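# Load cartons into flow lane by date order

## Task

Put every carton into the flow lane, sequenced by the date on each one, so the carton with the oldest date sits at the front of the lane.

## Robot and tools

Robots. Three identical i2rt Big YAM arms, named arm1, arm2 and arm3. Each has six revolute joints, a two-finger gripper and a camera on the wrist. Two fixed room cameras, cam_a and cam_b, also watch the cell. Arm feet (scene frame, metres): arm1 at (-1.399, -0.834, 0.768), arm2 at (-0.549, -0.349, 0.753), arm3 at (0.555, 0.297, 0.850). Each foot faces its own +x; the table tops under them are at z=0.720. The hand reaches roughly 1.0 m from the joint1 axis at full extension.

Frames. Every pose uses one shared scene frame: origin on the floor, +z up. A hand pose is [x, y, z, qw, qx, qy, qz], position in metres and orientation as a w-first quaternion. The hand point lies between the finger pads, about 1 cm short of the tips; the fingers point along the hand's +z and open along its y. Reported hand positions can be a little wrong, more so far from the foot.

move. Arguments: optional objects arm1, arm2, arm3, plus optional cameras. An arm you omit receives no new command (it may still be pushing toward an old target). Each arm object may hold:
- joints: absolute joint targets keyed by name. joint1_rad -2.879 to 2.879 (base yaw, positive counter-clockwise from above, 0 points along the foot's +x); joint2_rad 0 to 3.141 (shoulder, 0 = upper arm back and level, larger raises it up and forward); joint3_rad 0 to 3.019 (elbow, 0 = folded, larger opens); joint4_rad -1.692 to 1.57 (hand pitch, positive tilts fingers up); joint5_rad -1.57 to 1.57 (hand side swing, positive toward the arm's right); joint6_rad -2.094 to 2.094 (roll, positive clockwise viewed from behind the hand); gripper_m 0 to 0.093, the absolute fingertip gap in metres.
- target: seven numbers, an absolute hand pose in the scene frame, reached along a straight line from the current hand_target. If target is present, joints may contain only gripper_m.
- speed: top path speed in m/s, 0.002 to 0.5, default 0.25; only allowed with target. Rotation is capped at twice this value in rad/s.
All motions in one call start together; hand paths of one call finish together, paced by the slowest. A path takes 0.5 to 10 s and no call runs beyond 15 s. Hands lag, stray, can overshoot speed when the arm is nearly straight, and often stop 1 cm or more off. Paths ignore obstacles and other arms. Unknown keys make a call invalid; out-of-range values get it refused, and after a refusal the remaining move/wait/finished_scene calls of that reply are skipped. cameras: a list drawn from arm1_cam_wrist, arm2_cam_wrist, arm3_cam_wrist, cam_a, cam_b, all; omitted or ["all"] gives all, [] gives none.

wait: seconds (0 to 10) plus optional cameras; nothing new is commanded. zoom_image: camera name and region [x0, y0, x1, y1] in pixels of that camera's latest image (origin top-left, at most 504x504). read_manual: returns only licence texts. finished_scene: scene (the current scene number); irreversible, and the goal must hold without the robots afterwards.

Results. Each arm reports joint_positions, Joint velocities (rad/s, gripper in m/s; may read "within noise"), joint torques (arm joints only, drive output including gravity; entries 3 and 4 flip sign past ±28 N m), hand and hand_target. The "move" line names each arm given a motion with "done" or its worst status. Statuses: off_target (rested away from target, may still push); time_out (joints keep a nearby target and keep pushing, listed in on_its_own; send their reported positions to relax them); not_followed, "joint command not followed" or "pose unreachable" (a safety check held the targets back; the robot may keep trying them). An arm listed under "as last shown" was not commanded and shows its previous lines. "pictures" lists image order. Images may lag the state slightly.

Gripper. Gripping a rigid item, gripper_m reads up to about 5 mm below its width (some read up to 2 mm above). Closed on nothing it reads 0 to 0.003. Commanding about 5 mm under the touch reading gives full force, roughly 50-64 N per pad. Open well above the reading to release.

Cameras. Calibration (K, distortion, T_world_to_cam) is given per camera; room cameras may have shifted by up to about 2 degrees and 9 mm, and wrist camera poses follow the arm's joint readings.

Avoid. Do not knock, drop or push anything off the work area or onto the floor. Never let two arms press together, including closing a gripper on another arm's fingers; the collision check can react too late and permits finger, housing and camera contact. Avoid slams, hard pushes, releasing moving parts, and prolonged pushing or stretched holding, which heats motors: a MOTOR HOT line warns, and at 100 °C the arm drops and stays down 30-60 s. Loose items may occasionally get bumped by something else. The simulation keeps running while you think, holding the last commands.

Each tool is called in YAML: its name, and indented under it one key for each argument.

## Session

move:

zoom_image:
  camera: "cam_a"
  region: [320, 190, 620, 370]

zoom_image:
  camera: "cam_b"
  region: [300, 190, 620, 340]

Scene clock: 0.00 s.
Joint torques (N m): no reading
Heat: arm1: hottest joint3_rad 37 °C; arm2: hottest joint3_rad 41 °C; arm3: hottest joint2_rad 36 °C.
Joint velocities: within noise
arm1.joint_positions: joint1_rad=-0.673 joint2_rad=+0.309 joint3_rad=+1.652 joint4_rad=-1.445 joint5_rad=+0.074 joint6_rad=+0.649 gripper_m=+0.09396
arm1.joint_status: not commanded
arm1.hand: x=-1.4166 y=-0.8303 z=+1.4250 quat_wxyz=(-0.314, -0.735, +0.110, +0.590) (m; scene frame)
arm1.hand_target: x=-1.4143 y=-0.8293 z=+1.4309 quat_wxyz=(-0.317, -0.730, +0.109, +0.595) (m; scene frame)
arm1.hand_status: not commanded
arm2.joint_positions: joint1_rad=+0.476 joint2_rad=+0.332 joint3_rad=+1.575 joint4_rad=-1.257 joint5_rad=-0.072 joint6_rad=+0.112 gripper_m=+0.09396
arm2.joint_status: not commanded
arm2.hand: x=-0.6104 y=-0.3497 z=+1.4288 quat_wxyz=(+0.047, +0.714, -0.041, -0.697) (m; scene frame)
arm2.hand_target: x=-0.6039 y=-0.3501 z=+1.4336 quat_wxyz=(+0.046, +0.708, -0.040, -0.704) (m; scene frame)
arm2.hand_status: not commanded
arm3.joint_positions: joint1_rad=-0.550 joint2_rad=+0.600 joint3_rad=+1.480 joint4_rad=-1.361 joint5_rad=+0.227 joint6_rad=+0.219 gripper_m=+0.09396
arm3.joint_status: not commanded
arm3.hand: x=+0.3456 y=+0.2770 z=+1.4325 quat_wxyz=(-0.035, -0.852, +0.030, +0.522) (m; scene frame)
arm3.hand_target: x=+0.3492 y=+0.2781 z=+1.4412 quat_wxyz=(-0.038, -0.846, +0.031, +0.530) (m; scene frame)
arm3.hand_status: not commanded
pictures: arm1_cam_wrist, arm2_cam_wrist, arm3_cam_wrist, cam_a, cam_b
camera_calibration:
arm1_cam_wrist: T_world_to_cam=[[-0.233768, 0.772482, -0.590444, 1.15493], [0.800646, -0.191608, -0.567673, 1.7818], [-0.551651, -0.60544, -0.573693, -0.343166], [0, 0, 0, 1]] pos_world=[-1.34591, -0.758522, 1.49653]
arm2_cam_wrist: T_world_to_cam=[[0.00677818, 0.992873, -0.118983, 0.519388], [0.585577, -0.100392, -0.804376, 1.47966], [-0.810588, -0.0642217, -0.582084, 0.437273], [0, 0, 0, 1]] pos_world=[-0.515525, -0.339059, 1.50653]
arm3_cam_wrist: T_world_to_cam=[[0.0199287, 0.99421, -0.105595, -0.130142], [0.894939, -0.0648257, -0.441454, 0.342875], [-0.445743, -0.0857034, -0.891049, 1.57725], [0, 0, 0, 1]] pos_world=[0.398788, 0.286791, 1.54302]

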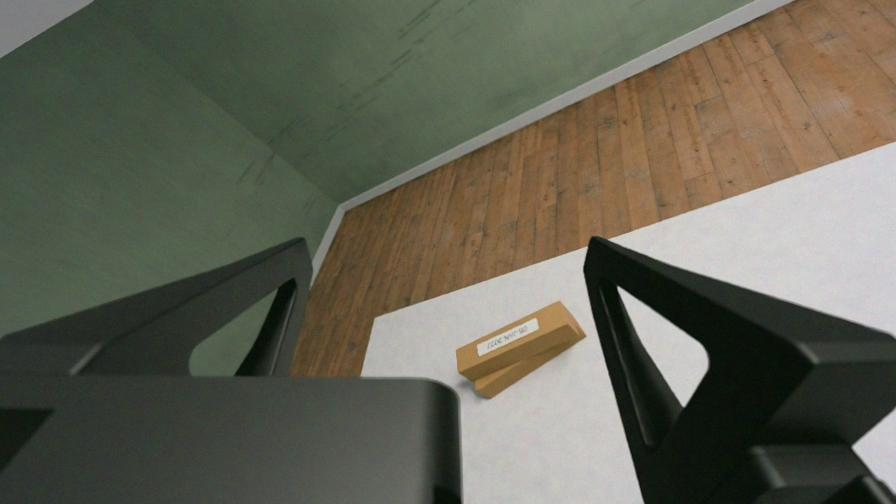

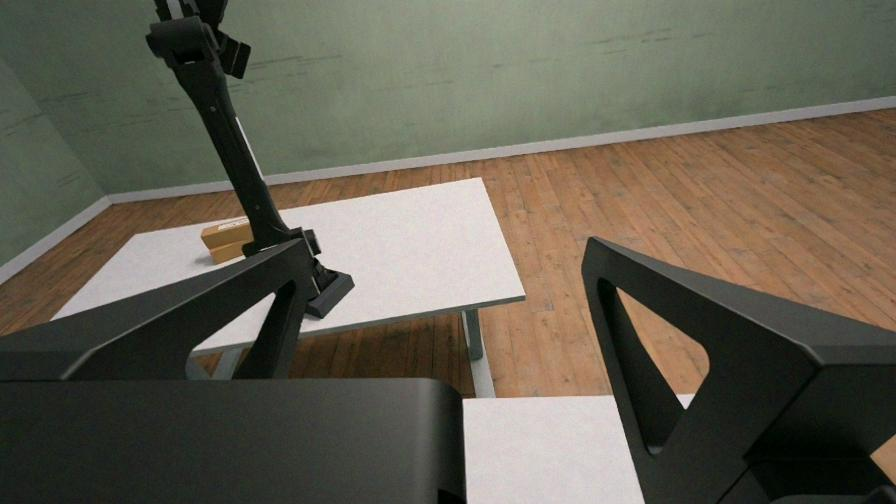

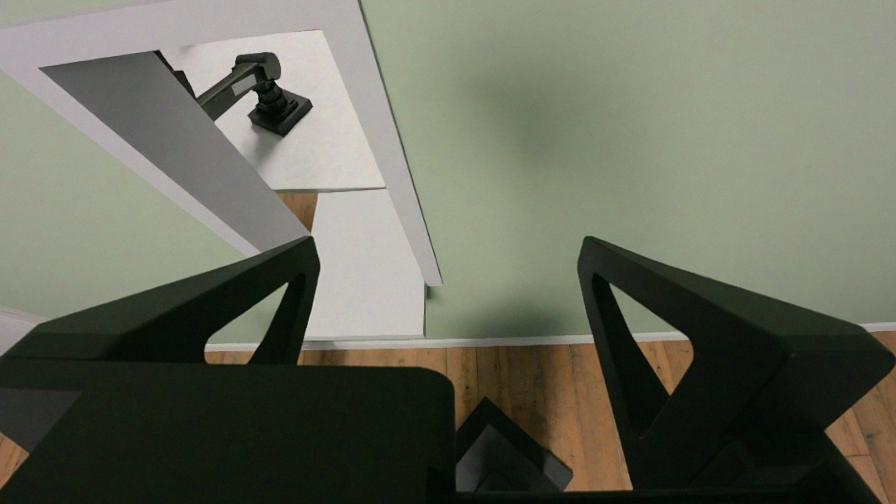

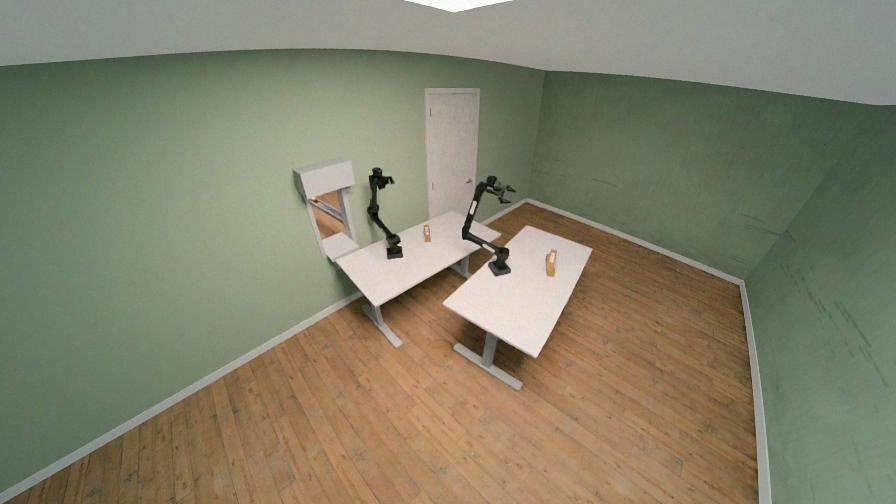

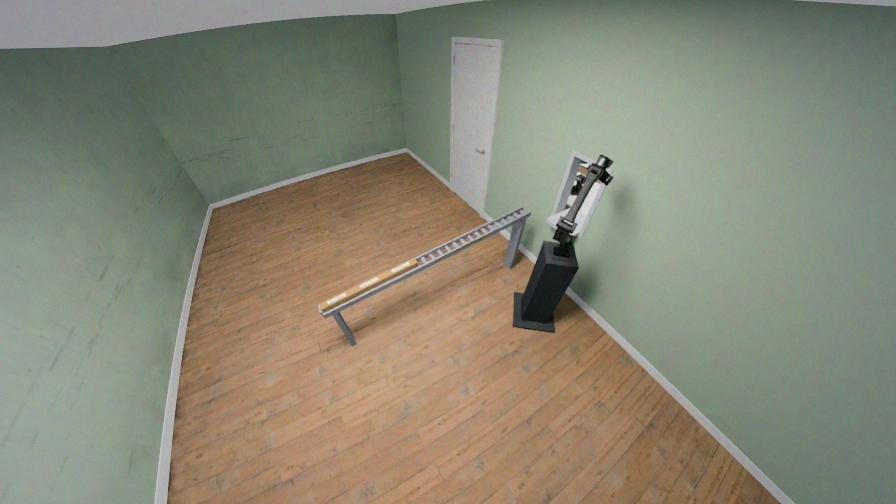

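Scaled by 1.680 from the camera's 896x504 image, which has a finer 1280x720 frame.

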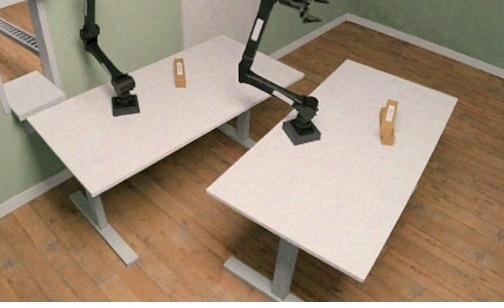

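Scaled by 1.575 from the camera's 896x504 image, which has a finer 1280x720 frame.

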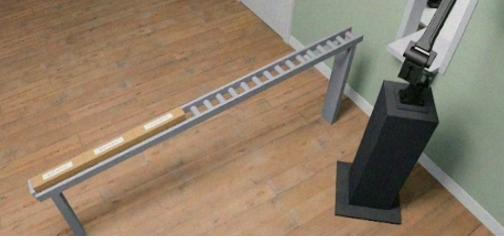

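move:
  arm1: {"joints": {"joint1_rad": -0.19, "joint2_rad": 1.0, "joint3_rad": 0.97, "joint4_rad": -0.75, "joint5_rad": 0, "joint6_rad": 0}}
  arm2: {"joints": {"joint1_rad": 2.016, "joint2_rad": 1.0, "joint3_rad": 0.97, "joint4_rad": -0.75, "joint5_rad": 0, "joint6_rad": 0}}
  arm3: {"joints": {"joint1_rad": 0.4, "joint2_rad": 1.534, "joint3_rad": 1.0856, "joint4_rad": -1.122, "joint5_rad": 0, "joint6_rad": 0}}
  cameras: ["arm1_cam_wrist", "arm2_cam_wrist"]

zoom_image:
  camera: "arm1_cam_wrist"
  region: [250, 0, 750, 380]

zoom_image:
  camera: "arm2_cam_wrist"
  region: [250, 0, 750, 380]

Scene clock: 13.17 s.
Joint torques (N m): arm1=[1.61 -6.65 11.97 1.87 0.06 -0.06] | arm2=[0.5 -4.66 11.07 2.32 0.01 -0.12] | arm3=[0.38 -14.21 11.07 0.62 0.03 -0.03]
Heat: arm1: hottest joint3_rad 37 °C; arm2: hottest joint3_rad 42 °C; arm3: hottest joint3_rad 37 °C.
move: arm1 done; arm2 done; arm3 done
Joint velocities: within noise
arm1.joint_positions: joint1_rad=-0.203 joint2_rad=+0.996 joint3_rad=+0.943 joint4_rad=-0.769 joint5_rad=+0.000 joint6_rad=+0.009 gripper_m=+0.09398
arm1.joint_status: all done
arm1.hand: x=-1.6663 y=-1.1619 z=+1.0503 quat_wxyz=(-0.156, -0.843, -0.396, +0.328) (m; scene frame)
arm1.hand_target: x=-1.6677 y=-1.1727 z=+1.0665 quat_wxyz=(-0.166, -0.832, -0.402, +0.345) (m; scene frame)
arm1.hand_status: not commanded
arm2.joint_positions: joint1_rad=+2.008 joint2_rad=+0.998 joint3_rad=+0.972 joint4_rad=-0.763 joint5_rad=-0.001 joint6_rad=+0.010 gripper_m=+0.09398
arm2.joint_status: all done
arm2.hand: x=-0.5955 y=-0.7720 z=+1.0589 quat_wxyz=(+0.264, +0.689, +0.613, -0.282) (m; scene frame)
arm2.hand_target: x=-0.5925 y=-0.7746 z=+1.0593 quat_wxyz=(+0.266, +0.682, +0.618, -0.285) (m; scene frame)
arm2.hand_status: not commanded
arm3.joint_positions: joint1_rad=+0.394 joint2_rad=+1.511 joint3_rad=+1.074 joint4_rad=-1.127 joint5_rad=+0.000 joint6_rad=+0.008 gripper_m=+0.09398
arm3.joint_status: all done
arm3.hand: x=+0.4155 y=-0.0932 z=+0.9546 quat_wxyz=(-0.002, -0.819, -0.574, +0.002) (m; scene frame)
arm3.hand_target: x=+0.4161 y=-0.0992 z=+0.9498 quat_wxyz=(-0.001, -0.815, -0.580, -0.001) (m; scene frame)
arm3.hand_status: not commanded
pictures: arm1_cam_wrist, arm2_cam_wrist
camera_calibration:
arm1_cam_wrist: T_world_to_cam=[[-0.78271, 0.622078, -0.0195898, -0.557514], [0.621841, 0.780318, -0.0664703, 2.01044], [-0.0260635, -0.0642087, -0.997596, 1.05326], [0, 0, 0, 1]] pos_world=[-1.65909, -1.15434, 1.17344]
arm2_cam_wrist: T_world_to_cam=[[-0.99343, 0.114287, -0.00585999, -0.499147], [0.113305, 0.975119, -0.190537, 1.03009], [-0.0160618, -0.189949, -0.981663, 1.00616], [0, 0, 0, 1]] pos_world=[-0.596421, -0.756293, 1.18105]

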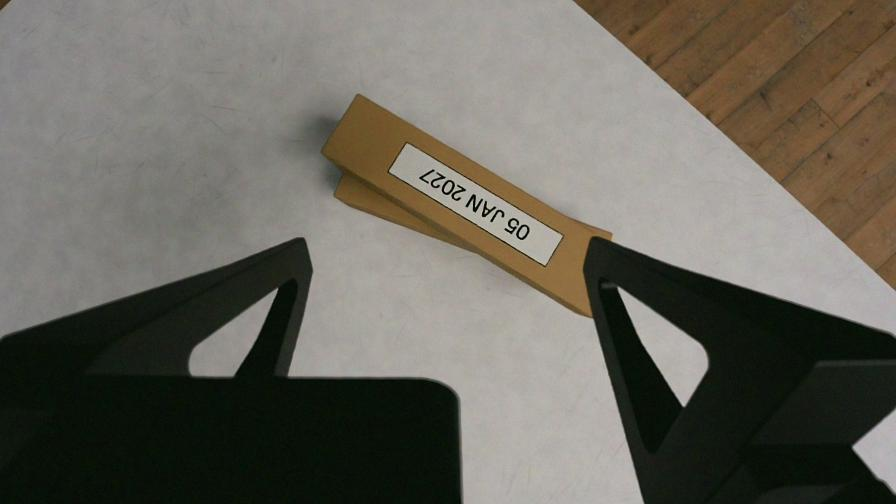

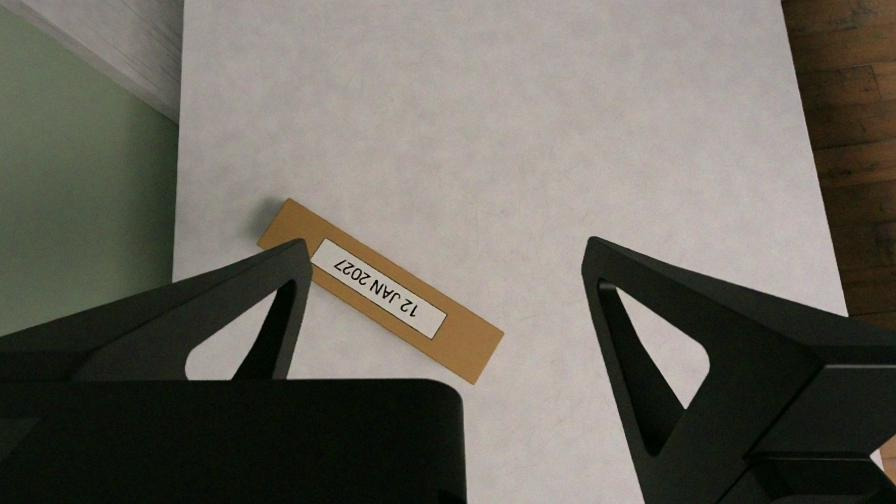

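Scaled by 1.008 from the camera's 896x504 image, which has a finer 1280x720 frame.

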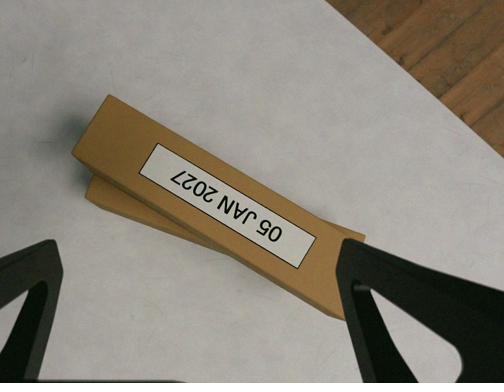

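Scaled by 1.008 from the camera's 896x504 image, which has a finer 1280x720 frame.

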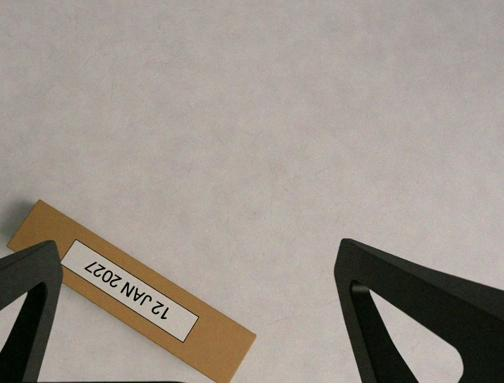

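move:
  arm1: {"joints": {"joint1_rad": -0.234, "joint2_rad": 1.57, "joint3_rad": 1.40, "joint4_rad": -1.40, "joint5_rad": 0, "joint6_rad": -1.07}}
  cameras: []

move:
  arm1: {"target": [-1.709, -1.192, 0.905, 0, 0.5714, 0.8207, 0], "speed": 0.25}
  cameras: ["arm1_cam_wrist"]

Scene clock: 32.67 s.
Joint torques (N m): arm1=[-0.67 -16.15 12.33 -0.31 -0.04 -0.09] | arm2=[0.5 -4.66 11.07 2.33 0.01 -0.12] | arm3=[0.73 -14.39 11.11 0.54 0.02 -0.04]
Heat: arm1: hottest joint3_rad 41 °C; arm2: hottest joint3_rad 47 °C; arm3: hottest joint3_rad 40 °C.
move: arm1 done
Joint velocities: within noise
arm1.joint_positions: joint1_rad=-0.218 joint2_rad=+1.585 joint3_rad=+1.348 joint4_rad=-1.391 joint5_rad=+0.001 joint6_rad=-1.061 gripper_m=+0.09398
arm1.joint_status: all done
arm1.hand: x=-1.6906 y=-1.1807 z=+0.9379 quat_wxyz=(-0.002, -0.568, -0.822, -0.031) (m; scene frame)
arm1.hand_target: x=-1.7051 y=-1.1865 z=+0.9637 quat_wxyz=(+0.001, -0.571, -0.821, -0.003) (m; scene frame)
arm1.hand_status: not commanded
arm2, arm3: as last shown
pictures: none
No camera images: "cameras" was empty.

Scene clock: 33.80 s.
Joint torques (N m): arm1=[-0.56 -16.03 8.59 0.5 -0.11 -0.05] | arm2=[0.56 -4.66 11.07 2.33 0.02 -0.12] | arm3=[0.56 -14.39 11.07 0.54 0.04 -0.03]
Heat: arm1: hottest joint3_rad 41 °C; arm2: hottest joint3_rad 47 °C; arm3: hottest joint3_rad 40 °C.
move: arm1 done
Joint velocities: within noise
arm1.joint_positions: joint1_rad=-0.218 joint2_rad=+1.622 joint3_rad=+1.298 joint4_rad=-1.259 joint5_rad=+0.000 joint6_rad=-1.061 gripper_m=+0.09398
arm1.joint_status: not commanded
arm1.hand: x=-1.7005 y=-1.1925 z=+0.9027 quat_wxyz=(+0.000, -0.568, -0.823, -0.009) (m; scene frame)
arm1.hand_target: x=-1.7089 y=-1.1918 z=+0.9050 quat_wxyz=(+0.000, -0.572, -0.821, +0.000) (m; scene frame)
arm1.hand_status: done (0.009 m and 1.1 deg from the pose sent, 0.039 m and 3.6 deg at the start)
arm2, arm3: as last shown
pictures: arm1_cam_wrist
camera_calibration:
arm1_cam_wrist: T_world_to_cam=[[-0.933213, -0.357124, -0.0397088, -1.97368], [-0.299617, 0.712374, 0.634628, -0.235123], [-0.198353, 0.60414, -0.771797, 1.20337], [0, 0, 0, 1]] pos_world=[-1.67361, -1.26436, 0.999602]

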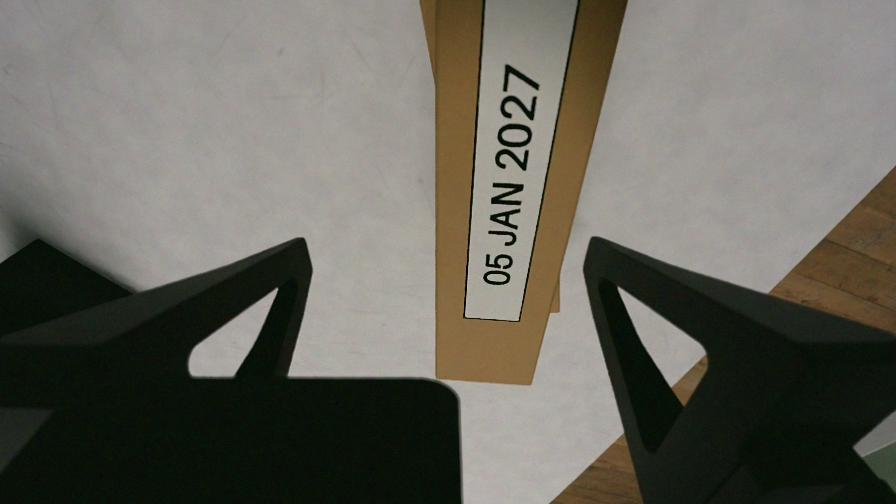

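move:
  arm1: {"target": [-1.728, -1.193, 0.878, 0, 0.5736, 0.8192, 0], "speed": 0.2}
  cameras: ["arm1_cam_wrist"]

Scene clock: 48.73 s.
Joint torques (N m): arm1=[-0.15 -16.09 8.36 0.51 -0.13 -0.04] | arm2=[0.56 -4.66 11.07 2.32 0.01 -0.12] | arm3=[0.91 -14.21 11.08 0.54 0.02 -0.03]
Heat: arm1: hottest joint3_rad 40 °C; arm2: hottest joint3_rad 50 °C; arm3: hottest joint3_rad 42 °C.
move: arm1 done
Joint velocities: within noise
arm1.joint_positions: joint1_rad=-0.247 joint2_rad=+1.677 joint3_rad=+1.298 joint4_rad=-1.200 joint5_rad=+0.000 joint6_rad=-1.082 gripper_m=+0.09398
arm1.joint_status: not commanded
arm1.hand: x=-1.7200 y=-1.1943 z=+0.8776 quat_wxyz=(+0.000, -0.571, -0.821, -0.007) (m; scene frame)
arm1.hand_target: x=-1.7278 y=-1.1929 z=+0.8779 quat_wxyz=(+0.000, -0.574, -0.819, +0.000) (m; scene frame)
arm1.hand_status: done (0.008 m and 0.8 deg from the pose sent, 0.037 m and 1.3 deg at the start)
arm2, arm3: as last shown
pictures: arm1_cam_wrist
camera_calibration:
arm1_cam_wrist: T_world_to_cam=[[-0.935885, -0.350462, -0.0359995, -1.99345], [-0.292804, 0.716925, 0.63268, -0.204837], [-0.195922, 0.602657, -0.773576, 1.18523], [0, 0, 0, 1]] pos_world=[-1.69341, -1.26606, 0.974696]

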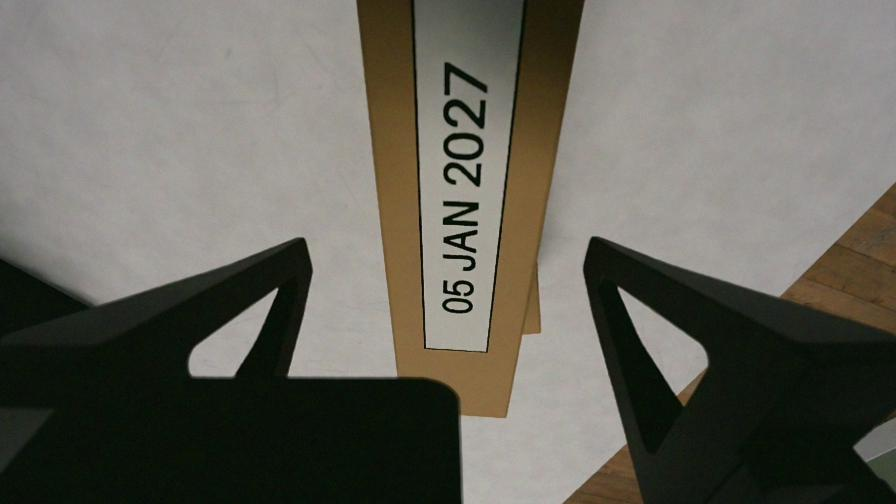

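move:
  arm1: {"target": [-1.735, -1.195, 0.847, 0, 0.5736, 0.8192, 0], "speed": 0.15}
  cameras: ["arm1_cam_wrist"]

Scene clock: 54.73 s.
Joint torques (N m): arm1=[-0.67 -15.79 7.98 0.49 -0.09 -0.04] | arm2=[0.56 -4.66 11.07 2.33 0.01 -0.11] | arm3=[0.67 -14.15 11.02 0.54 0.02 -0.03]
Heat: arm1: hottest joint3_rad 40 °C; arm2: hottest joint3_rad 51 °C; arm3: hottest joint3_rad 42 °C.
move: arm1 done
Joint velocities: within noise
arm1.joint_positions: joint1_rad=-0.252 joint2_rad=+1.725 joint3_rad=+1.272 joint4_rad=-1.127 joint5_rad=+0.000 joint6_rad=-1.090 gripper_m=+0.09398
arm1.joint_status: not commanded
arm1.hand: x=-1.7257 y=-1.1968 z=+0.8463 quat_wxyz=(+0.000, -0.570, -0.821, -0.007) (m; scene frame)
arm1.hand_target: x=-1.7348 y=-1.1949 z=+0.8471 quat_wxyz=(+0.000, -0.573, -0.819, +0.000) (m; scene frame)
arm1.hand_status: done (0.009 m and 1.0 deg from the pose sent, 0.034 m and 0.8 deg at the start)
arm2, arm3: as last shown
pictures: arm1_cam_wrist
camera_calibration:
arm1_cam_wrist: T_world_to_cam=[[-0.934921, -0.352903, -0.0371795, -2.00101], [-0.29536, 0.715814, 0.63275, -0.190773], [-0.196686, 0.602552, -0.773463, 1.15983], [0, 0, 0, 1]] pos_world=[-1.69901, -1.26846, 0.943397]

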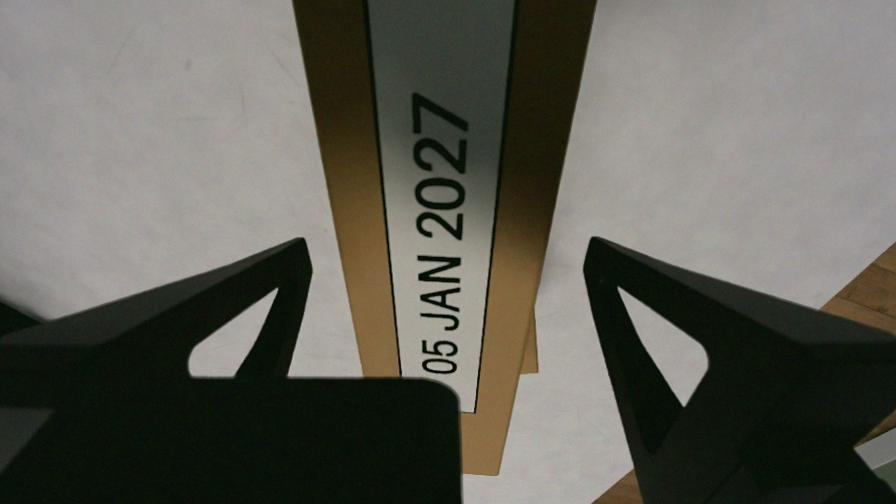

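move:
  arm1: {"joints": {"gripper_m": 0.045}}
  cameras: []

move:
  arm1: {"target": [-1.727, -1.192, 0.97, 0, 0.5736, 0.8192, 0], "speed": 0.25}
  arm2: {"joints": {"joint1_rad": 2.35}}
  cameras: ["arm1_cam_wrist"]

move:
  arm1: {"joints": {"joint1_rad": 2.37, "joint2_rad": 1.8165, "joint3_rad": 1.67, "joint4_rad": -1.4245, "joint5_rad": 0, "joint6_rad": -0.405}}
  cameras: ["arm1_cam_wrist"]

move:
  arm1: {"target": [-0.863, -0.658, 0.85, 0, -0.3535, 0.9354, 0], "speed": 0.25}
  cameras: ["arm1_cam_wrist"]

Scene clock: 62.53 s.
Joint torques (N m): arm1=[-0.73 -16.56 8.06 0.51 -0.01 -0.06] | arm2=[0.5 -4.72 11.07 2.35 0.01 -0.12] | arm3=[0.62 -14.27 11.06 0.59 0.03 -0.02]
Heat: arm1: hottest joint3_rad 41 °C; arm2: hottest joint3_rad 51 °C; arm3: hottest joint3_rad 43 °C.
move: arm1 off_target
Joint velocities: within noise
arm1.joint_positions: joint1_rad=-0.252 joint2_rad=+1.725 joint3_rad=+1.271 joint4_rad=-1.127 joint5_rad=-0.002 joint6_rad=-1.091 gripper_m=+0.05911
arm1.joint_status: gripper_m off_target (ended at +0.05915, target +0.04500)
arm1.hand: x=-1.7253 y=-1.1968 z=+0.8461 quat_wxyz=(-0.001, -0.570, -0.822, -0.008) (m; scene frame)
arm1.hand_target: x=-1.7348 y=-1.1949 z=+0.8471 quat_wxyz=(+0.000, -0.574, -0.819, +0.000) (m; scene frame)
arm1.hand_status: not commanded
arm2, arm3: as last shown
pictures: none
No camera images: "cameras" was empty.

Scene clock: 63.93 s.
Joint torques (N m): arm1=[-0.15 -16.91 13.65 -0.5 -0.03 0.02] | arm2=[0.44 -4.72 11.06 2.35 0.01 -0.11] | arm3=[0.38 -14.33 11.12 0.61 0.01 -0.02]
Heat: arm1: hottest joint3_rad 41 °C; arm2: hottest joint3_rad 52 °C; arm3: hottest joint3_rad 43 °C.
move: arm1 off_target; arm2 done
Joint velocities: within noise
arm1.joint_positions: joint1_rad=-0.252 joint2_rad=+1.621 joint3_rad=+1.391 joint4_rad=-1.405 joint5_rad=-0.001 joint6_rad=-1.091 gripper_m=+0.05913
arm1.joint_status: not commanded
arm1.hand: x=-1.7103 y=-1.1802 z=+0.9379 quat_wxyz=(-0.004, -0.570, -0.821, -0.034) (m; scene frame)
arm1.hand_target: x=-1.7256 y=-1.1905 z=+0.9700 quat_wxyz=(+0.000, -0.574, -0.819, +0.000) (m; scene frame)
arm1.hand_status: off_target (0.038 m and 4.0 deg from the pose sent, 0.124 m and 1.0 deg at the start; pose on its path clipped on 3 of 42 steps)
arm2.joint_positions: joint1_rad=+2.343 joint2_rad=+0.998 joint3_rad=+0.972 joint4_rad=-0.763 joint5_rad=-0.001 joint6_rad=+0.010 gripper_m=+0.09398
arm2.joint_status: all done
arm2.hand: x=-0.4531 y=-0.7629 z=+1.0601 quat_wxyz=(+0.307, +0.576, +0.720, -0.236) (m; scene frame)
arm2.hand_target: x=-0.4496 y=-0.7643 z=+1.0605 quat_wxyz=(+0.310, +0.569, +0.723, -0.240) (m; scene frame)
arm2.hand_status: not commanded
arm3: as last shown
pictures: arm1_cam_wrist
camera_calibration:
arm1_cam_wrist: T_world_to_cam=[[-0.932415, -0.351031, -0.0858985, -1.92514], [-0.31959, 0.689976, 0.649458, -0.343672], [-0.168712, 0.633017, -0.75553, 1.29066], [0, 0, 0, 1]] pos_world=[-1.68712, -1.25567, 1.03296]

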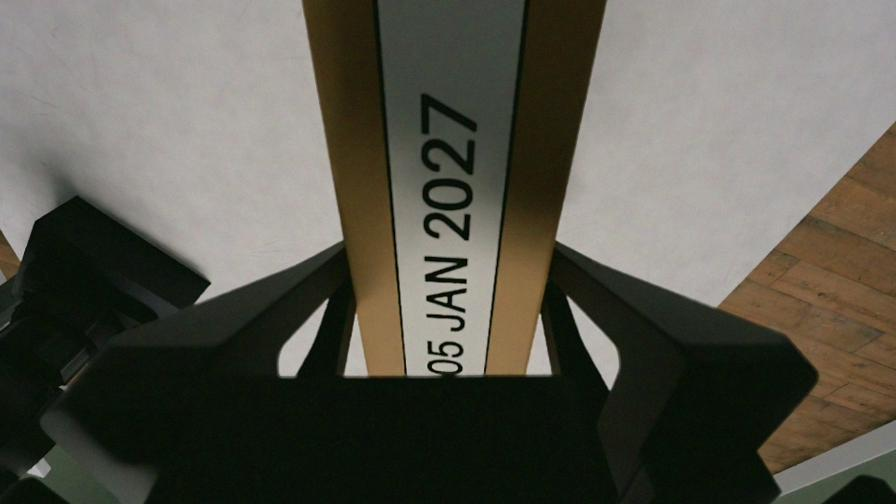

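Scene clock: 66.47 s.
Joint torques (N m): arm1=[0.38 -23.88 10.81 -0.44 -0.01 0.11] | arm2=[0.44 -4.66 11.07 2.33 0.02 -0.11] | arm3=[0.56 -14.45 11.11 0.54 0.01 -0.02]
Heat: arm1: hottest joint3_rad 42 °C; arm2: hottest joint3_rad 52 °C; arm3: hottest joint3_rad 43 °C.
move: arm1 done
Joint velocities: within noise
arm1.joint_positions: joint1_rad=+2.374 joint2_rad=+1.866 joint3_rad=+1.638 joint4_rad=-1.411 joint5_rad=+0.000 joint6_rad=-0.413 gripper_m=+0.05917
arm1.joint_status: all done
arm1.hand: x=-0.8750 y=-0.6604 z=+0.9113 quat_wxyz=(+0.032, +0.359, -0.933, -0.003) (m; scene frame)
arm1.hand_target: x=-0.8692 y=-0.6610 z=+0.9494 quat_wxyz=(-0.002, +0.354, -0.935, -0.002) (m; scene frame)
arm1.hand_status: not commanded
arm2, arm3: as last shown
pictures: arm1_cam_wrist
camera_calibration:
arm1_cam_wrist: T_world_to_cam=[[0.67103, -0.739431, -0.0544078, 0.151598], [-0.524858, -0.525572, 0.669551, -1.41871], [-0.523682, -0.420733, -0.74077, 0.0625078], [0, 0, 0, 1]] pos_world=[-0.813613, -0.607237, 1.00445]

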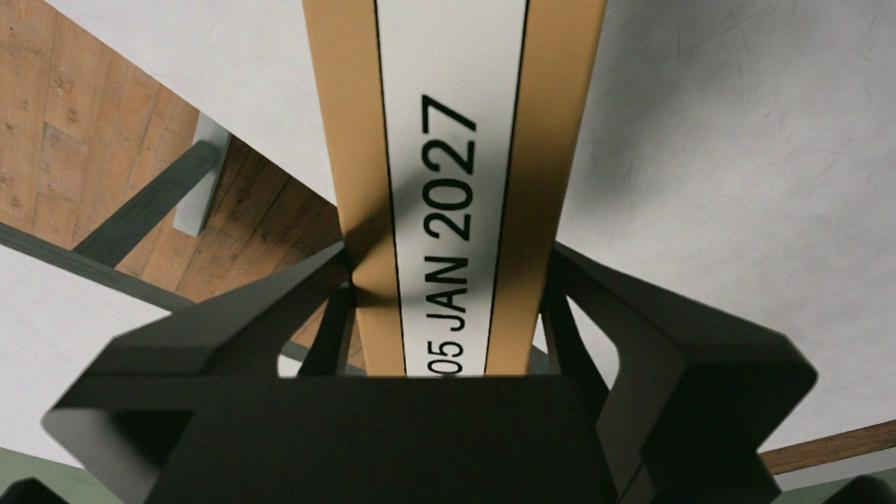

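Scene clock: 67.77 s.
Joint torques (N m): arm1=[0.73 -23.82 9.47 0.21 0.08 0.12] | arm2=[0.5 -4.66 11.06 2.33 0.01 -0.11] | arm3=[0.79 -14.21 11.1 0.58 0.04 -0.03]
Heat: arm1: hottest joint3_rad 42 °C; arm2: hottest joint3_rad 52 °C; arm3: hottest joint3_rad 43 °C.
move: arm1 off_target
Joint velocities: within noise
arm1.joint_positions: joint1_rad=+2.374 joint2_rad=+1.943 joint3_rad=+1.502 joint4_rad=-1.204 joint5_rad=+0.003 joint6_rad=-0.411 gripper_m=+0.05917
arm1.joint_status: not commanded
arm1.hand: x=-0.8766 y=-0.6610 z=+0.8201 quat_wxyz=(+0.035, +0.358, -0.933, -0.002) (m; scene frame)
arm1.hand_target: x=-0.8638 y=-0.6582 z=+0.8500 quat_wxyz=(+0.000, +0.354, -0.935, +0.000) (m; scene frame)
arm1.hand_status: off_target (0.033 m and 4.1 deg from the pose sent, 0.063 m and 3.8 deg at the start)
arm2: as last shown
arm3.joint_positions: joint1_rad=+0.394 joint2_rad=+1.511 joint3_rad=+1.074 joint4_rad=-1.127 joint5_rad=+0.000 joint6_rad=+0.008 gripper_m=+0.09398
arm3.joint_status: not commanded
arm3.hand: x=+0.4155 y=-0.0932 z=+0.9546 quat_wxyz=(-0.002, -0.819, -0.574, +0.002) (m; scene frame)
arm3.hand_target: x=+0.4161 y=-0.0992 z=+0.9498 quat_wxyz=(-0.001, -0.815, -0.580, -0.001) (m; scene frame)
arm3.hand_status: not commanded
pictures: arm1_cam_wrist
camera_calibration:
arm1_cam_wrist: T_world_to_cam=[[0.669783, -0.740578, -0.0541826, 0.145349], [-0.522495, -0.521879, 0.674271, -1.35819], [-0.527627, -0.423305, -0.736494, -0.0148074], [0, 0, 0, 1]] pos_world=[-0.814811, -0.607434, 0.912755]

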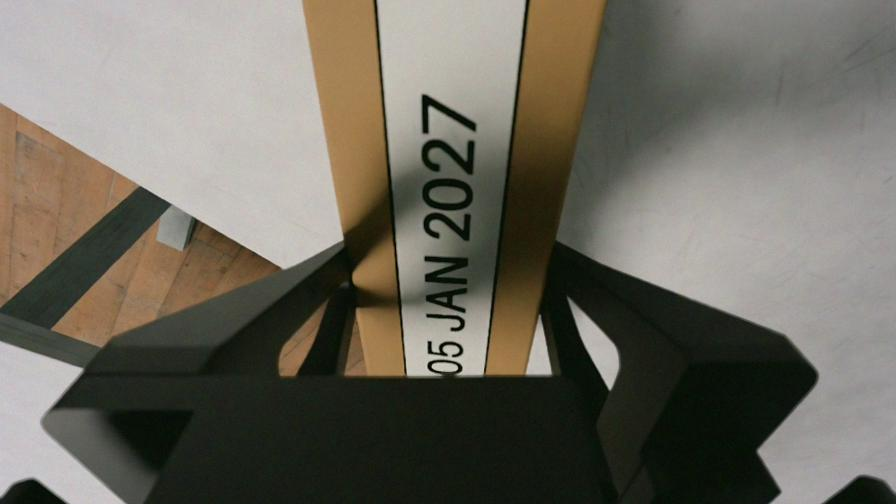

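move:
  arm1: {"target": [-0.863, -0.658, 0.805, 0.0205, -0.3534, 0.9352, 0.0078], "speed": 0.15}
  cameras: ["arm1_cam_wrist"]

move:
  arm1: {"target": [-0.863, -0.658, 0.788, 0.0205, -0.3534, 0.9352, 0.0078], "speed": 0.1}
  cameras: ["arm1_cam_wrist"]

Scene clock: 73.83 s.
Joint torques (N m): arm1=[0.38 -21.07 8.05 0.59 0 0.06] | arm2=[0.44 -4.72 11.07 2.33 0.02 -0.11] | arm3=[0.85 -14.15 11.12 0.55 0.03 -0.02]
Heat: arm1: hottest joint3_rad 42 °C; arm2: hottest joint3_rad 53 °C; arm3: hottest joint3_rad 43 °C.
move: arm1 off_target
Joint velocities: within noise
arm1.joint_positions: joint1_rad=+2.374 joint2_rad=+1.943 joint3_rad=+1.428 joint4_rad=-1.054 joint5_rad=-0.013 joint6_rad=-0.411 gripper_m=+0.05917
arm1.joint_status: not commanded
arm1.hand: x=-0.8721 y=-0.6565 z=+0.7942 quat_wxyz=(-0.003, +0.358, -0.934, -0.009) (m; scene frame)
arm1.hand_target: x=-0.8631 y=-0.6580 z=+0.8051 quat_wxyz=(-0.021, +0.353, -0.935, -0.008) (m; scene frame)
arm1.hand_status: off_target (0.014 m and 2.1 deg from the pose sent, 0.021 m and 6.4 deg at the start)
arm2, arm3: as last shown
pictures: arm1_cam_wrist
camera_calibration:
arm1_cam_wrist: T_world_to_cam=[[0.672002, -0.73955, -0.0384436, 0.134313], [-0.566136, -0.546506, 0.617107, -1.3448], [-0.477391, -0.392933, -0.78594, 0.0734632], [0, 0, 0, 1]] pos_world=[-0.816526, -0.606742, 0.892784]

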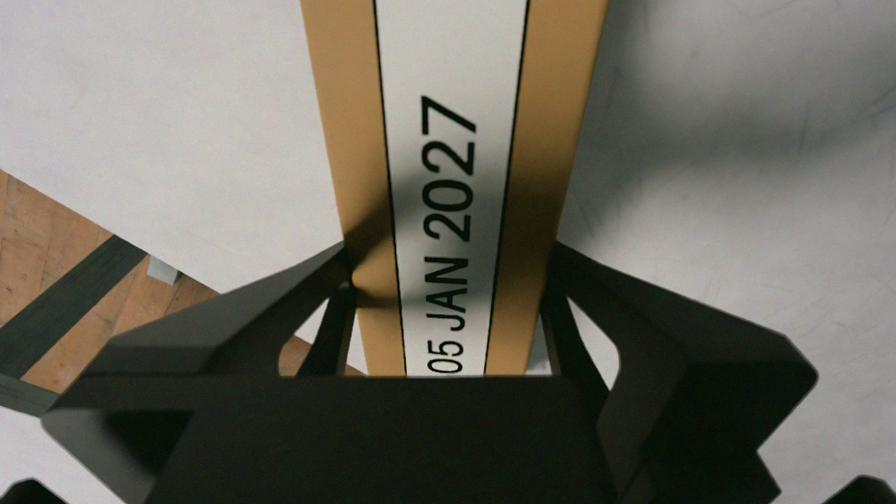

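Scene clock: 74.80 s.
Joint torques (N m): arm1=[0.26 -19.19 7.43 1.43 0.06 0.06] | arm2=[0.44 -4.66 11.07 2.33 0.02 -0.11] | arm3=[0.5 -14.21 11.07 0.55 0.04 -0.02]
Heat: arm1: hottest joint3_rad 42 °C; arm2: hottest joint3_rad 53 °C; arm3: hottest joint3_rad 43 °C.
move: arm1 done
Joint velocities: within noise
arm1.joint_positions: joint1_rad=+2.374 joint2_rad=+1.943 joint3_rad=+1.420 joint4_rad=-1.042 joint5_rad=-0.014 joint6_rad=-0.411 gripper_m=+0.05917
arm1.joint_status: not commanded
arm1.hand: x=-0.8728 y=-0.6565 z=+0.7913 quat_wxyz=(-0.005, +0.358, -0.934, -0.009) (m; scene frame)
arm1.hand_target: x=-0.8632 y=-0.6580 z=+0.7882 quat_wxyz=(-0.020, +0.353, -0.935, -0.008) (m; scene frame)
arm1.hand_status: done (0.010 m and 1.9 deg from the pose sent, 0.011 m and 2.1 deg at the start)
arm2, arm3: as last shown
pictures: arm1_cam_wrist
camera_calibration:
arm1_cam_wrist: T_world_to_cam=[[0.672079, -0.739505, -0.0379819, 0.13441], [-0.568156, -0.54789, 0.614015, -1.34372], [-0.474877, -0.391087, -0.78838, 0.0761221], [0, 0, 0, 1]] pos_world=[-0.817626, -0.607042, 0.890181]

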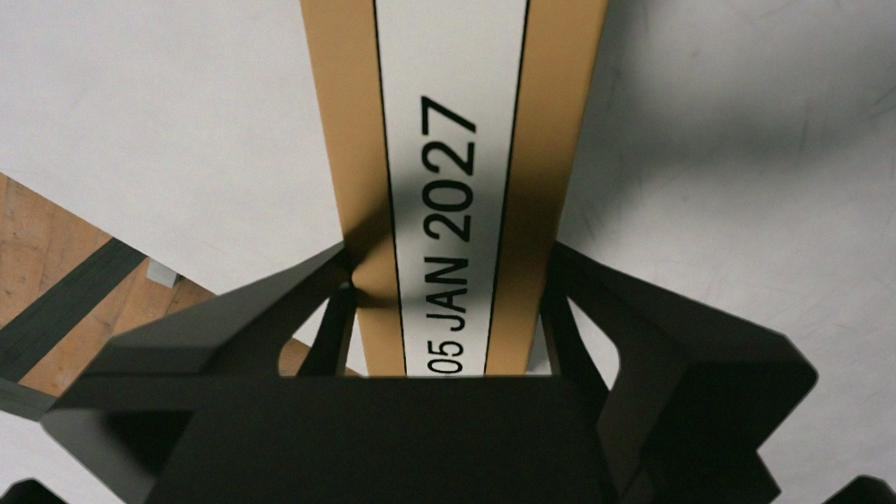

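move:
  arm1: {"joints": {"gripper_m": 0.093}}
  cameras: []

move:
  arm1: {"target": [-0.868, -0.657, 0.93, 0, -0.3584, 0.9336, 0], "speed": 0.3}
  cameras: []

move:
  arm1: {"joints": {"joint1_rad": -0.2, "joint2_rad": 1.0, "joint3_rad": 0.97, "joint4_rad": -0.75, "joint5_rad": 0, "joint6_rad": 0}}
  cameras: ["arm1_cam_wrist"]

move:
  arm2: {"joints": {"joint1_rad": 1.304, "joint2_rad": 1.515, "joint3_rad": 1.33, "joint4_rad": -1.371, "joint5_rad": 0, "joint6_rad": 0.03}}
  cameras: ["arm2_cam_wrist"]

Scene clock: 86.17 s.
Joint torques (N m): arm1=[0.32 -19.08 7.49 0.59 0.04 0.06] | arm2=[0.44 -4.72 11.07 2.32 0.02 -0.11] | arm3=[0.67 -14.15 11.04 0.57 0.02 -0.02]
Heat: arm1: hottest joint3_rad 42 °C; arm2: hottest joint3_rad 53 °C; arm3: hottest joint3_rad 43 °C.
move: arm1 done
Joint velocities: within noise
arm1.joint_positions: joint1_rad=+2.374 joint2_rad=+1.945 joint3_rad=+1.420 joint4_rad=-1.018 joint5_rad=-0.013 joint6_rad=-0.411 gripper_m=+0.09286
arm1.joint_status: all done
arm1.hand: x=-0.8674 y=-0.6548 z=+0.7904 quat_wxyz=(-0.016, +0.359, -0.933, -0.008) (m; scene frame)
arm1.hand_target: x=-0.8632 y=-0.6580 z=+0.7883 quat_wxyz=(-0.020, +0.354, -0.935, -0.008) (m; scene frame)
arm1.hand_status: not commanded
arm2, arm3: as last shown
pictures: none
No camera images: "cameras" was empty.

Scene clock: 87.67 s.
Joint torques (N m): arm1=[1.14 -18.61 11.92 -0.29 0.11 0.07] | arm2=[0.44 -4.66 11.06 2.33 0.02 -0.11] | arm3=[0.67 -14.27 11.04 0.57 0.02 -0.03]
Heat: arm1: hottest joint3_rad 42 °C; arm2: hottest joint3_rad 54 °C; arm3: hottest joint3_rad 44 °C.
move: arm1 off_target
Joint velocities: within noise
arm1.joint_positions: joint1_rad=+2.374 joint2_rad=+1.825 joint3_rad=+1.595 joint4_rad=-1.373 joint5_rad=+0.002 joint6_rad=-0.411 gripper_m=+0.09293
arm1.joint_status: not commanded
arm1.hand: x=-0.8800 y=-0.6625 z=+0.9168 quat_wxyz=(+0.014, +0.359, -0.933, -0.002) (m; scene frame)
arm1.hand_target: x=-0.8686 y=-0.6571 z=+0.9302 quat_wxyz=(+0.000, +0.359, -0.934, +0.000) (m; scene frame)
arm1.hand_status: off_target (0.019 m and 1.6 deg from the pose sent, 0.140 m and 2.1 deg at the start; pose on its path clipped on 3 of 45 steps)
arm2, arm3: as last shown
pictures: none
No camera images: "cameras" was empty.

Scene clock: 89.97 s.
Joint torques (N m): arm1=[-0.09 -8.29 10 1.69 0.04 0.11] | arm2=[0.44 -4.72 11.07 2.33 0.02 -0.11] | arm3=[0.56 -14.27 11.07 0.58 0.02 -0.03]
Heat: arm1: hottest joint3_rad 42 °C; arm2: hottest joint3_rad 54 °C; arm3: hottest joint3_rad 44 °C.
move: arm1 done
Joint velocities: within noise
arm1.joint_positions: joint1_rad=-0.185 joint2_rad=+1.012 joint3_rad=+0.969 joint4_rad=-0.763 joint5_rad=+0.001 joint6_rad=-0.007 gripper_m=+0.09299
arm1.joint_status: all done
arm1.hand: x=-1.6658 y=-1.1736 z=+1.0585 quat_wxyz=(-0.159, -0.834, -0.409, +0.334) (m; scene frame)
arm1.hand_target: x=-1.6711 y=-1.1701 z=+1.0665 quat_wxyz=(-0.164, -0.834, -0.398, +0.346) (m; scene frame)
arm1.hand_status: not commanded
arm2, arm3: as last shown
pictures: arm1_cam_wrist
camera_calibration:
arm1_cam_wrist: T_world_to_cam=[[-0.801163, 0.598397, -0.00768739, -0.620867], [0.596964, 0.798208, -0.0806156, 2.01425], [-0.042104, -0.0691753, -0.996716, 1.02728], [0, 0, 0, 1]] pos_world=[-1.6566, -1.1652, 1.18152]

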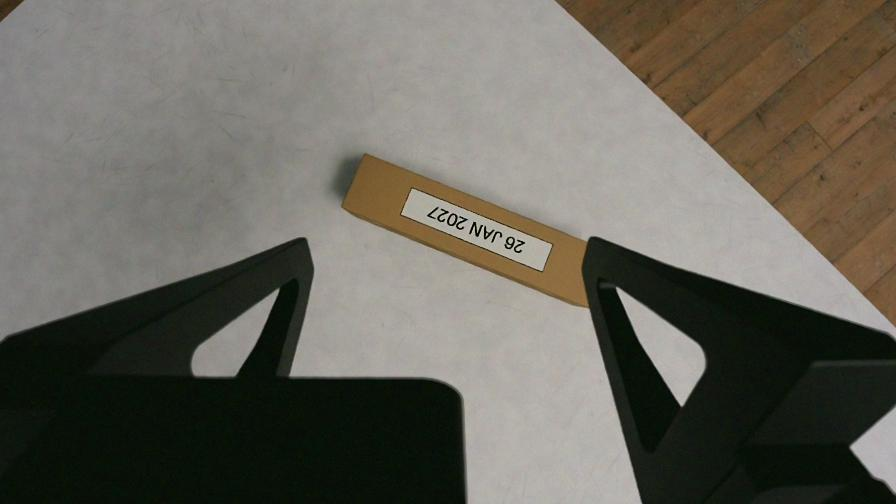

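Scene clock: 91.57 s.
Joint torques (N m): arm1=[-0.5 -8.35 10 1.68 0.05 0.11] | arm2=[-0.32 -11.87 14.08 -0.16 -0.08 0.08] | arm3=[0.56 -14.15 11.07 0.59 0.02 -0.01]
Heat: arm1: hottest joint3_rad 42 °C; arm2: hottest joint3_rad 54 °C; arm3: hottest joint3_rad 44 °C.
move: arm2 done
Joint velocities: within noise
arm1, arm3: as last shown
arm1.hand: x=-1.6657 y=-1.1736 z=+1.0585 quat_wxyz=(-0.160, -0.834, -0.409, +0.334) (m; scene frame)
arm2.joint_positions: joint1_rad=+1.309 joint2_rad=+1.518 joint3_rad=+1.273 joint4_rad=-1.362 joint5_rad=+0.001 joint6_rad=+0.020 gripper_m=+0.09398
arm2.joint_status: all done
arm2.hand: x=-0.8603 y=-0.6467 z=+0.9276 quat_wxyz=(+0.000, +0.930, +0.366, +0.019) (m; scene frame)
arm2.hand_target: x=-0.8738 y=-0.6563 z=+0.9499 quat_wxyz=(+0.010, +0.933, +0.359, -0.005) (m; scene frame)
arm2.hand_status: not commanded
pictures: arm2_cam_wrist
camera_calibration:
arm2_cam_wrist: T_world_to_cam=[[-0.685245, 0.728313, -0.000329711, -0.120204], [0.585705, 0.551338, 0.594118, 0.317293], [0.432886, 0.406923, -0.804378, 1.50467], [0, 0, 0, 1]] pos_world=[-0.919561, -0.699676, 1.02178]

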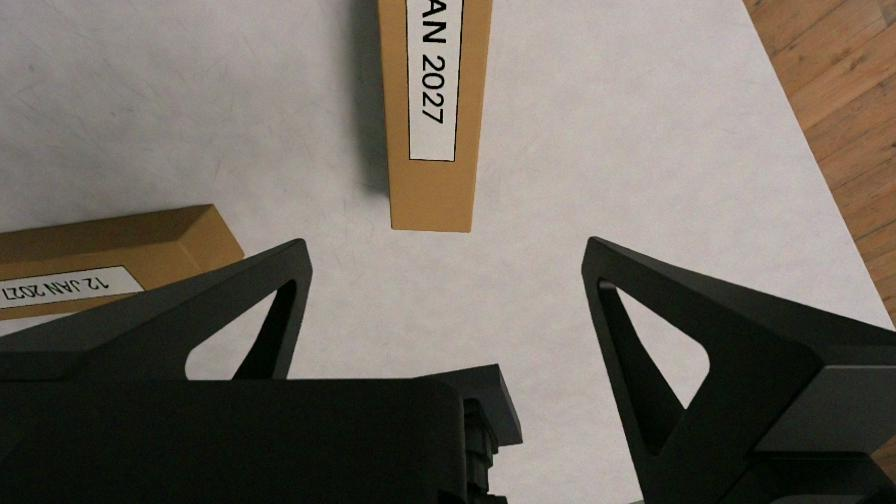

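move:
  arm1: {"joints": {"joint1_rad": -0.250, "joint2_rad": 1.62, "joint3_rad": 1.44, "joint4_rad": -1.39, "joint5_rad": 0, "joint6_rad": -1.278}}
  arm2: {"target": [-0.897, -0.688, 0.83, 0, 0.937, 0.3493, 0], "speed": 0.25}
  cameras: ["arm2_cam_wrist"]

move:
  arm1: {"target": [-1.728, -1.195, 0.85, 0, 0.4848, 0.8746, 0], "speed": 0.25}
  cameras: ["arm1_cam_wrist"]

Scene clock: 105.67 s.
Joint torques (N m): arm1=[-0.44 -17.55 12.29 -0.34 -0.07 -0.05] | arm2=[0.79 -13.27 8.16 0.8 0.05 0.1] | arm3=[0.56 -14.33 11.06 0.61 0.02 -0.03]
Heat: arm1: hottest joint3_rad 43 °C; arm2: hottest joint3_rad 53 °C; arm3: hottest joint3_rad 44 °C.
move: arm1 done; arm2 done
Joint velocities: within noise
arm1.joint_positions: joint1_rad=-0.237 joint2_rad=+1.636 joint3_rad=+1.388 joint4_rad=-1.381 joint5_rad=+0.001 joint6_rad=-1.269 gripper_m=+0.09301
arm1.joint_status: all done
arm1.hand: x=-1.7090 y=-1.1883 z=+0.9297 quat_wxyz=(-0.005, -0.488, -0.872, -0.032) (m; scene frame)
arm1.hand_target: x=-1.7227 y=-1.1950 z=+0.9560 quat_wxyz=(+0.000, -0.490, -0.872, -0.003) (m; scene frame)
arm1.hand_status: not commanded
arm2.joint_positions: joint1_rad=+1.309 joint2_rad=+1.711 joint3_rad=+1.259 joint4_rad=-1.114 joint5_rad=+0.013 joint6_rad=+0.055 gripper_m=+0.09398
arm2.joint_status: not commanded
arm2.hand: x=-0.9009 y=-0.6850 z=+0.8372 quat_wxyz=(+0.002, +0.937, +0.350, -0.003) (m; scene frame)
arm2.hand_target: x=-0.8970 y=-0.6878 z=+0.8301 quat_wxyz=(+0.000, +0.937, +0.349, +0.000) (m; scene frame)
arm2.hand_status: done (0.009 m and 0.4 deg from the pose sent, 0.112 m and 3.0 deg at the start)
arm3: as last shown
pictures: arm2_cam_wrist
camera_calibration:
arm2_cam_wrist: T_world_to_cam=[[-0.65871, 0.752316, 0.0110131, -0.0893179], [0.627341, 0.541086, 0.560062, 0.474901], [0.415385, 0.375828, -0.828377, 1.44807], [0, 0, 0, 1]] pos_world=[-0.958268, -0.733994, 0.934562]

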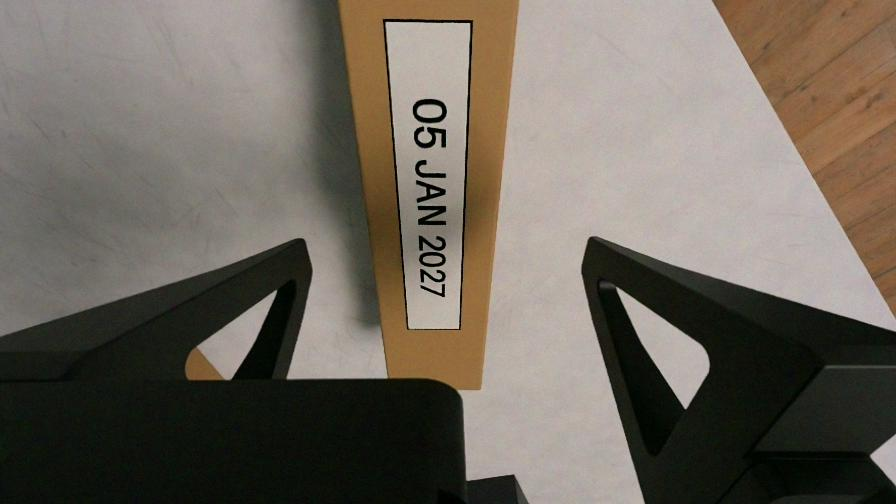

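Scene clock: 106.93 s.
Joint torques (N m): arm1=[-0.73 -17.61 8.03 0.46 -0.11 -0.06] | arm2=[0.73 -13.22 8.46 0.8 0.05 0.1] | arm3=[0.56 -14.15 11.1 0.59 0.01 -0.03]
Heat: arm1: hottest joint3_rad 43 °C; arm2: hottest joint3_rad 53 °C; arm3: hottest joint3_rad 44 °C.
move: arm1 off_target
Joint velocities: within noise
arm1.joint_positions: joint1_rad=-0.241 joint2_rad=+1.720 joint3_rad=+1.256 joint4_rad=-1.131 joint5_rad=+0.000 joint6_rad=-1.289 gripper_m=+0.09301
arm1.joint_status: not commanded
arm1.hand: x=-1.7170 y=-1.1946 z=+0.8428 quat_wxyz=(-0.002, -0.481, -0.876, -0.015) (m; scene frame)
arm1.hand_target: x=-1.7278 y=-1.1948 z=+0.8500 quat_wxyz=(+0.000, -0.485, -0.875, +0.000) (m; scene frame)
arm1.hand_status: off_target (0.013 m and 1.8 deg from the pose sent, 0.082 m and 3.7 deg at the start)
arm2: as last shown
arm2.hand_target: x=-0.8970 y=-0.6879 z=+0.8301 quat_wxyz=(+0.000, +0.937, +0.349, +0.000) (m; scene frame)
arm3.joint_positions: joint1_rad=+0.394 joint2_rad=+1.511 joint3_rad=+1.074 joint4_rad=-1.127 joint5_rad=+0.000 joint6_rad=+0.008 gripper_m=+0.09398
arm3.joint_status: not commanded
arm3.hand: x=+0.4155 y=-0.0932 z=+0.9546 quat_wxyz=(-0.002, -0.819, -0.574, +0.002) (m; scene frame)
arm3.hand_target: x=+0.4161 y=-0.0992 z=+0.9498 quat_wxyz=(-0.001, -0.815, -0.580, -0.001) (m; scene frame)
arm3.hand_status: not commanded
pictures: arm1_cam_wrist
camera_calibration:
arm1_cam_wrist: T_world_to_cam=[[-0.840573, -0.539062, -0.0533806, -2.03903], [-0.445559, 0.63198, 0.634097, -0.546671], [-0.308082, 0.556789, -0.771409, 0.909787], [0, 0, 0, 1]] pos_world=[-1.67724, -1.26024, 0.939615]

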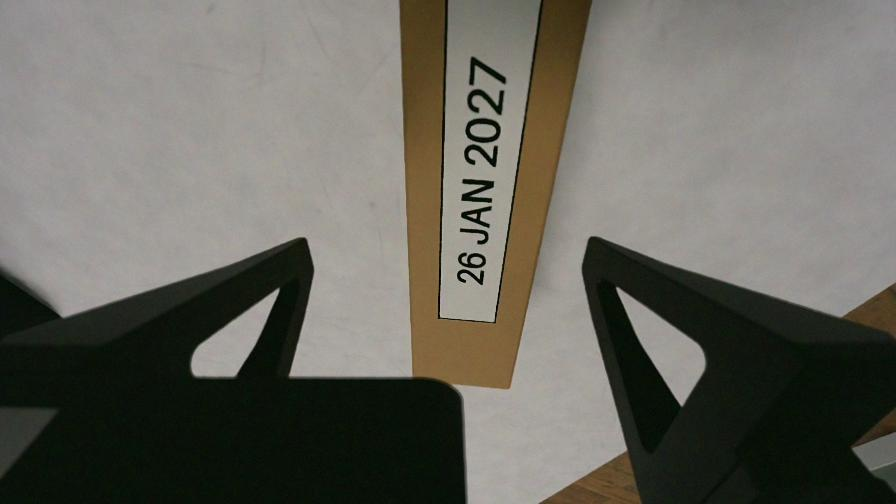

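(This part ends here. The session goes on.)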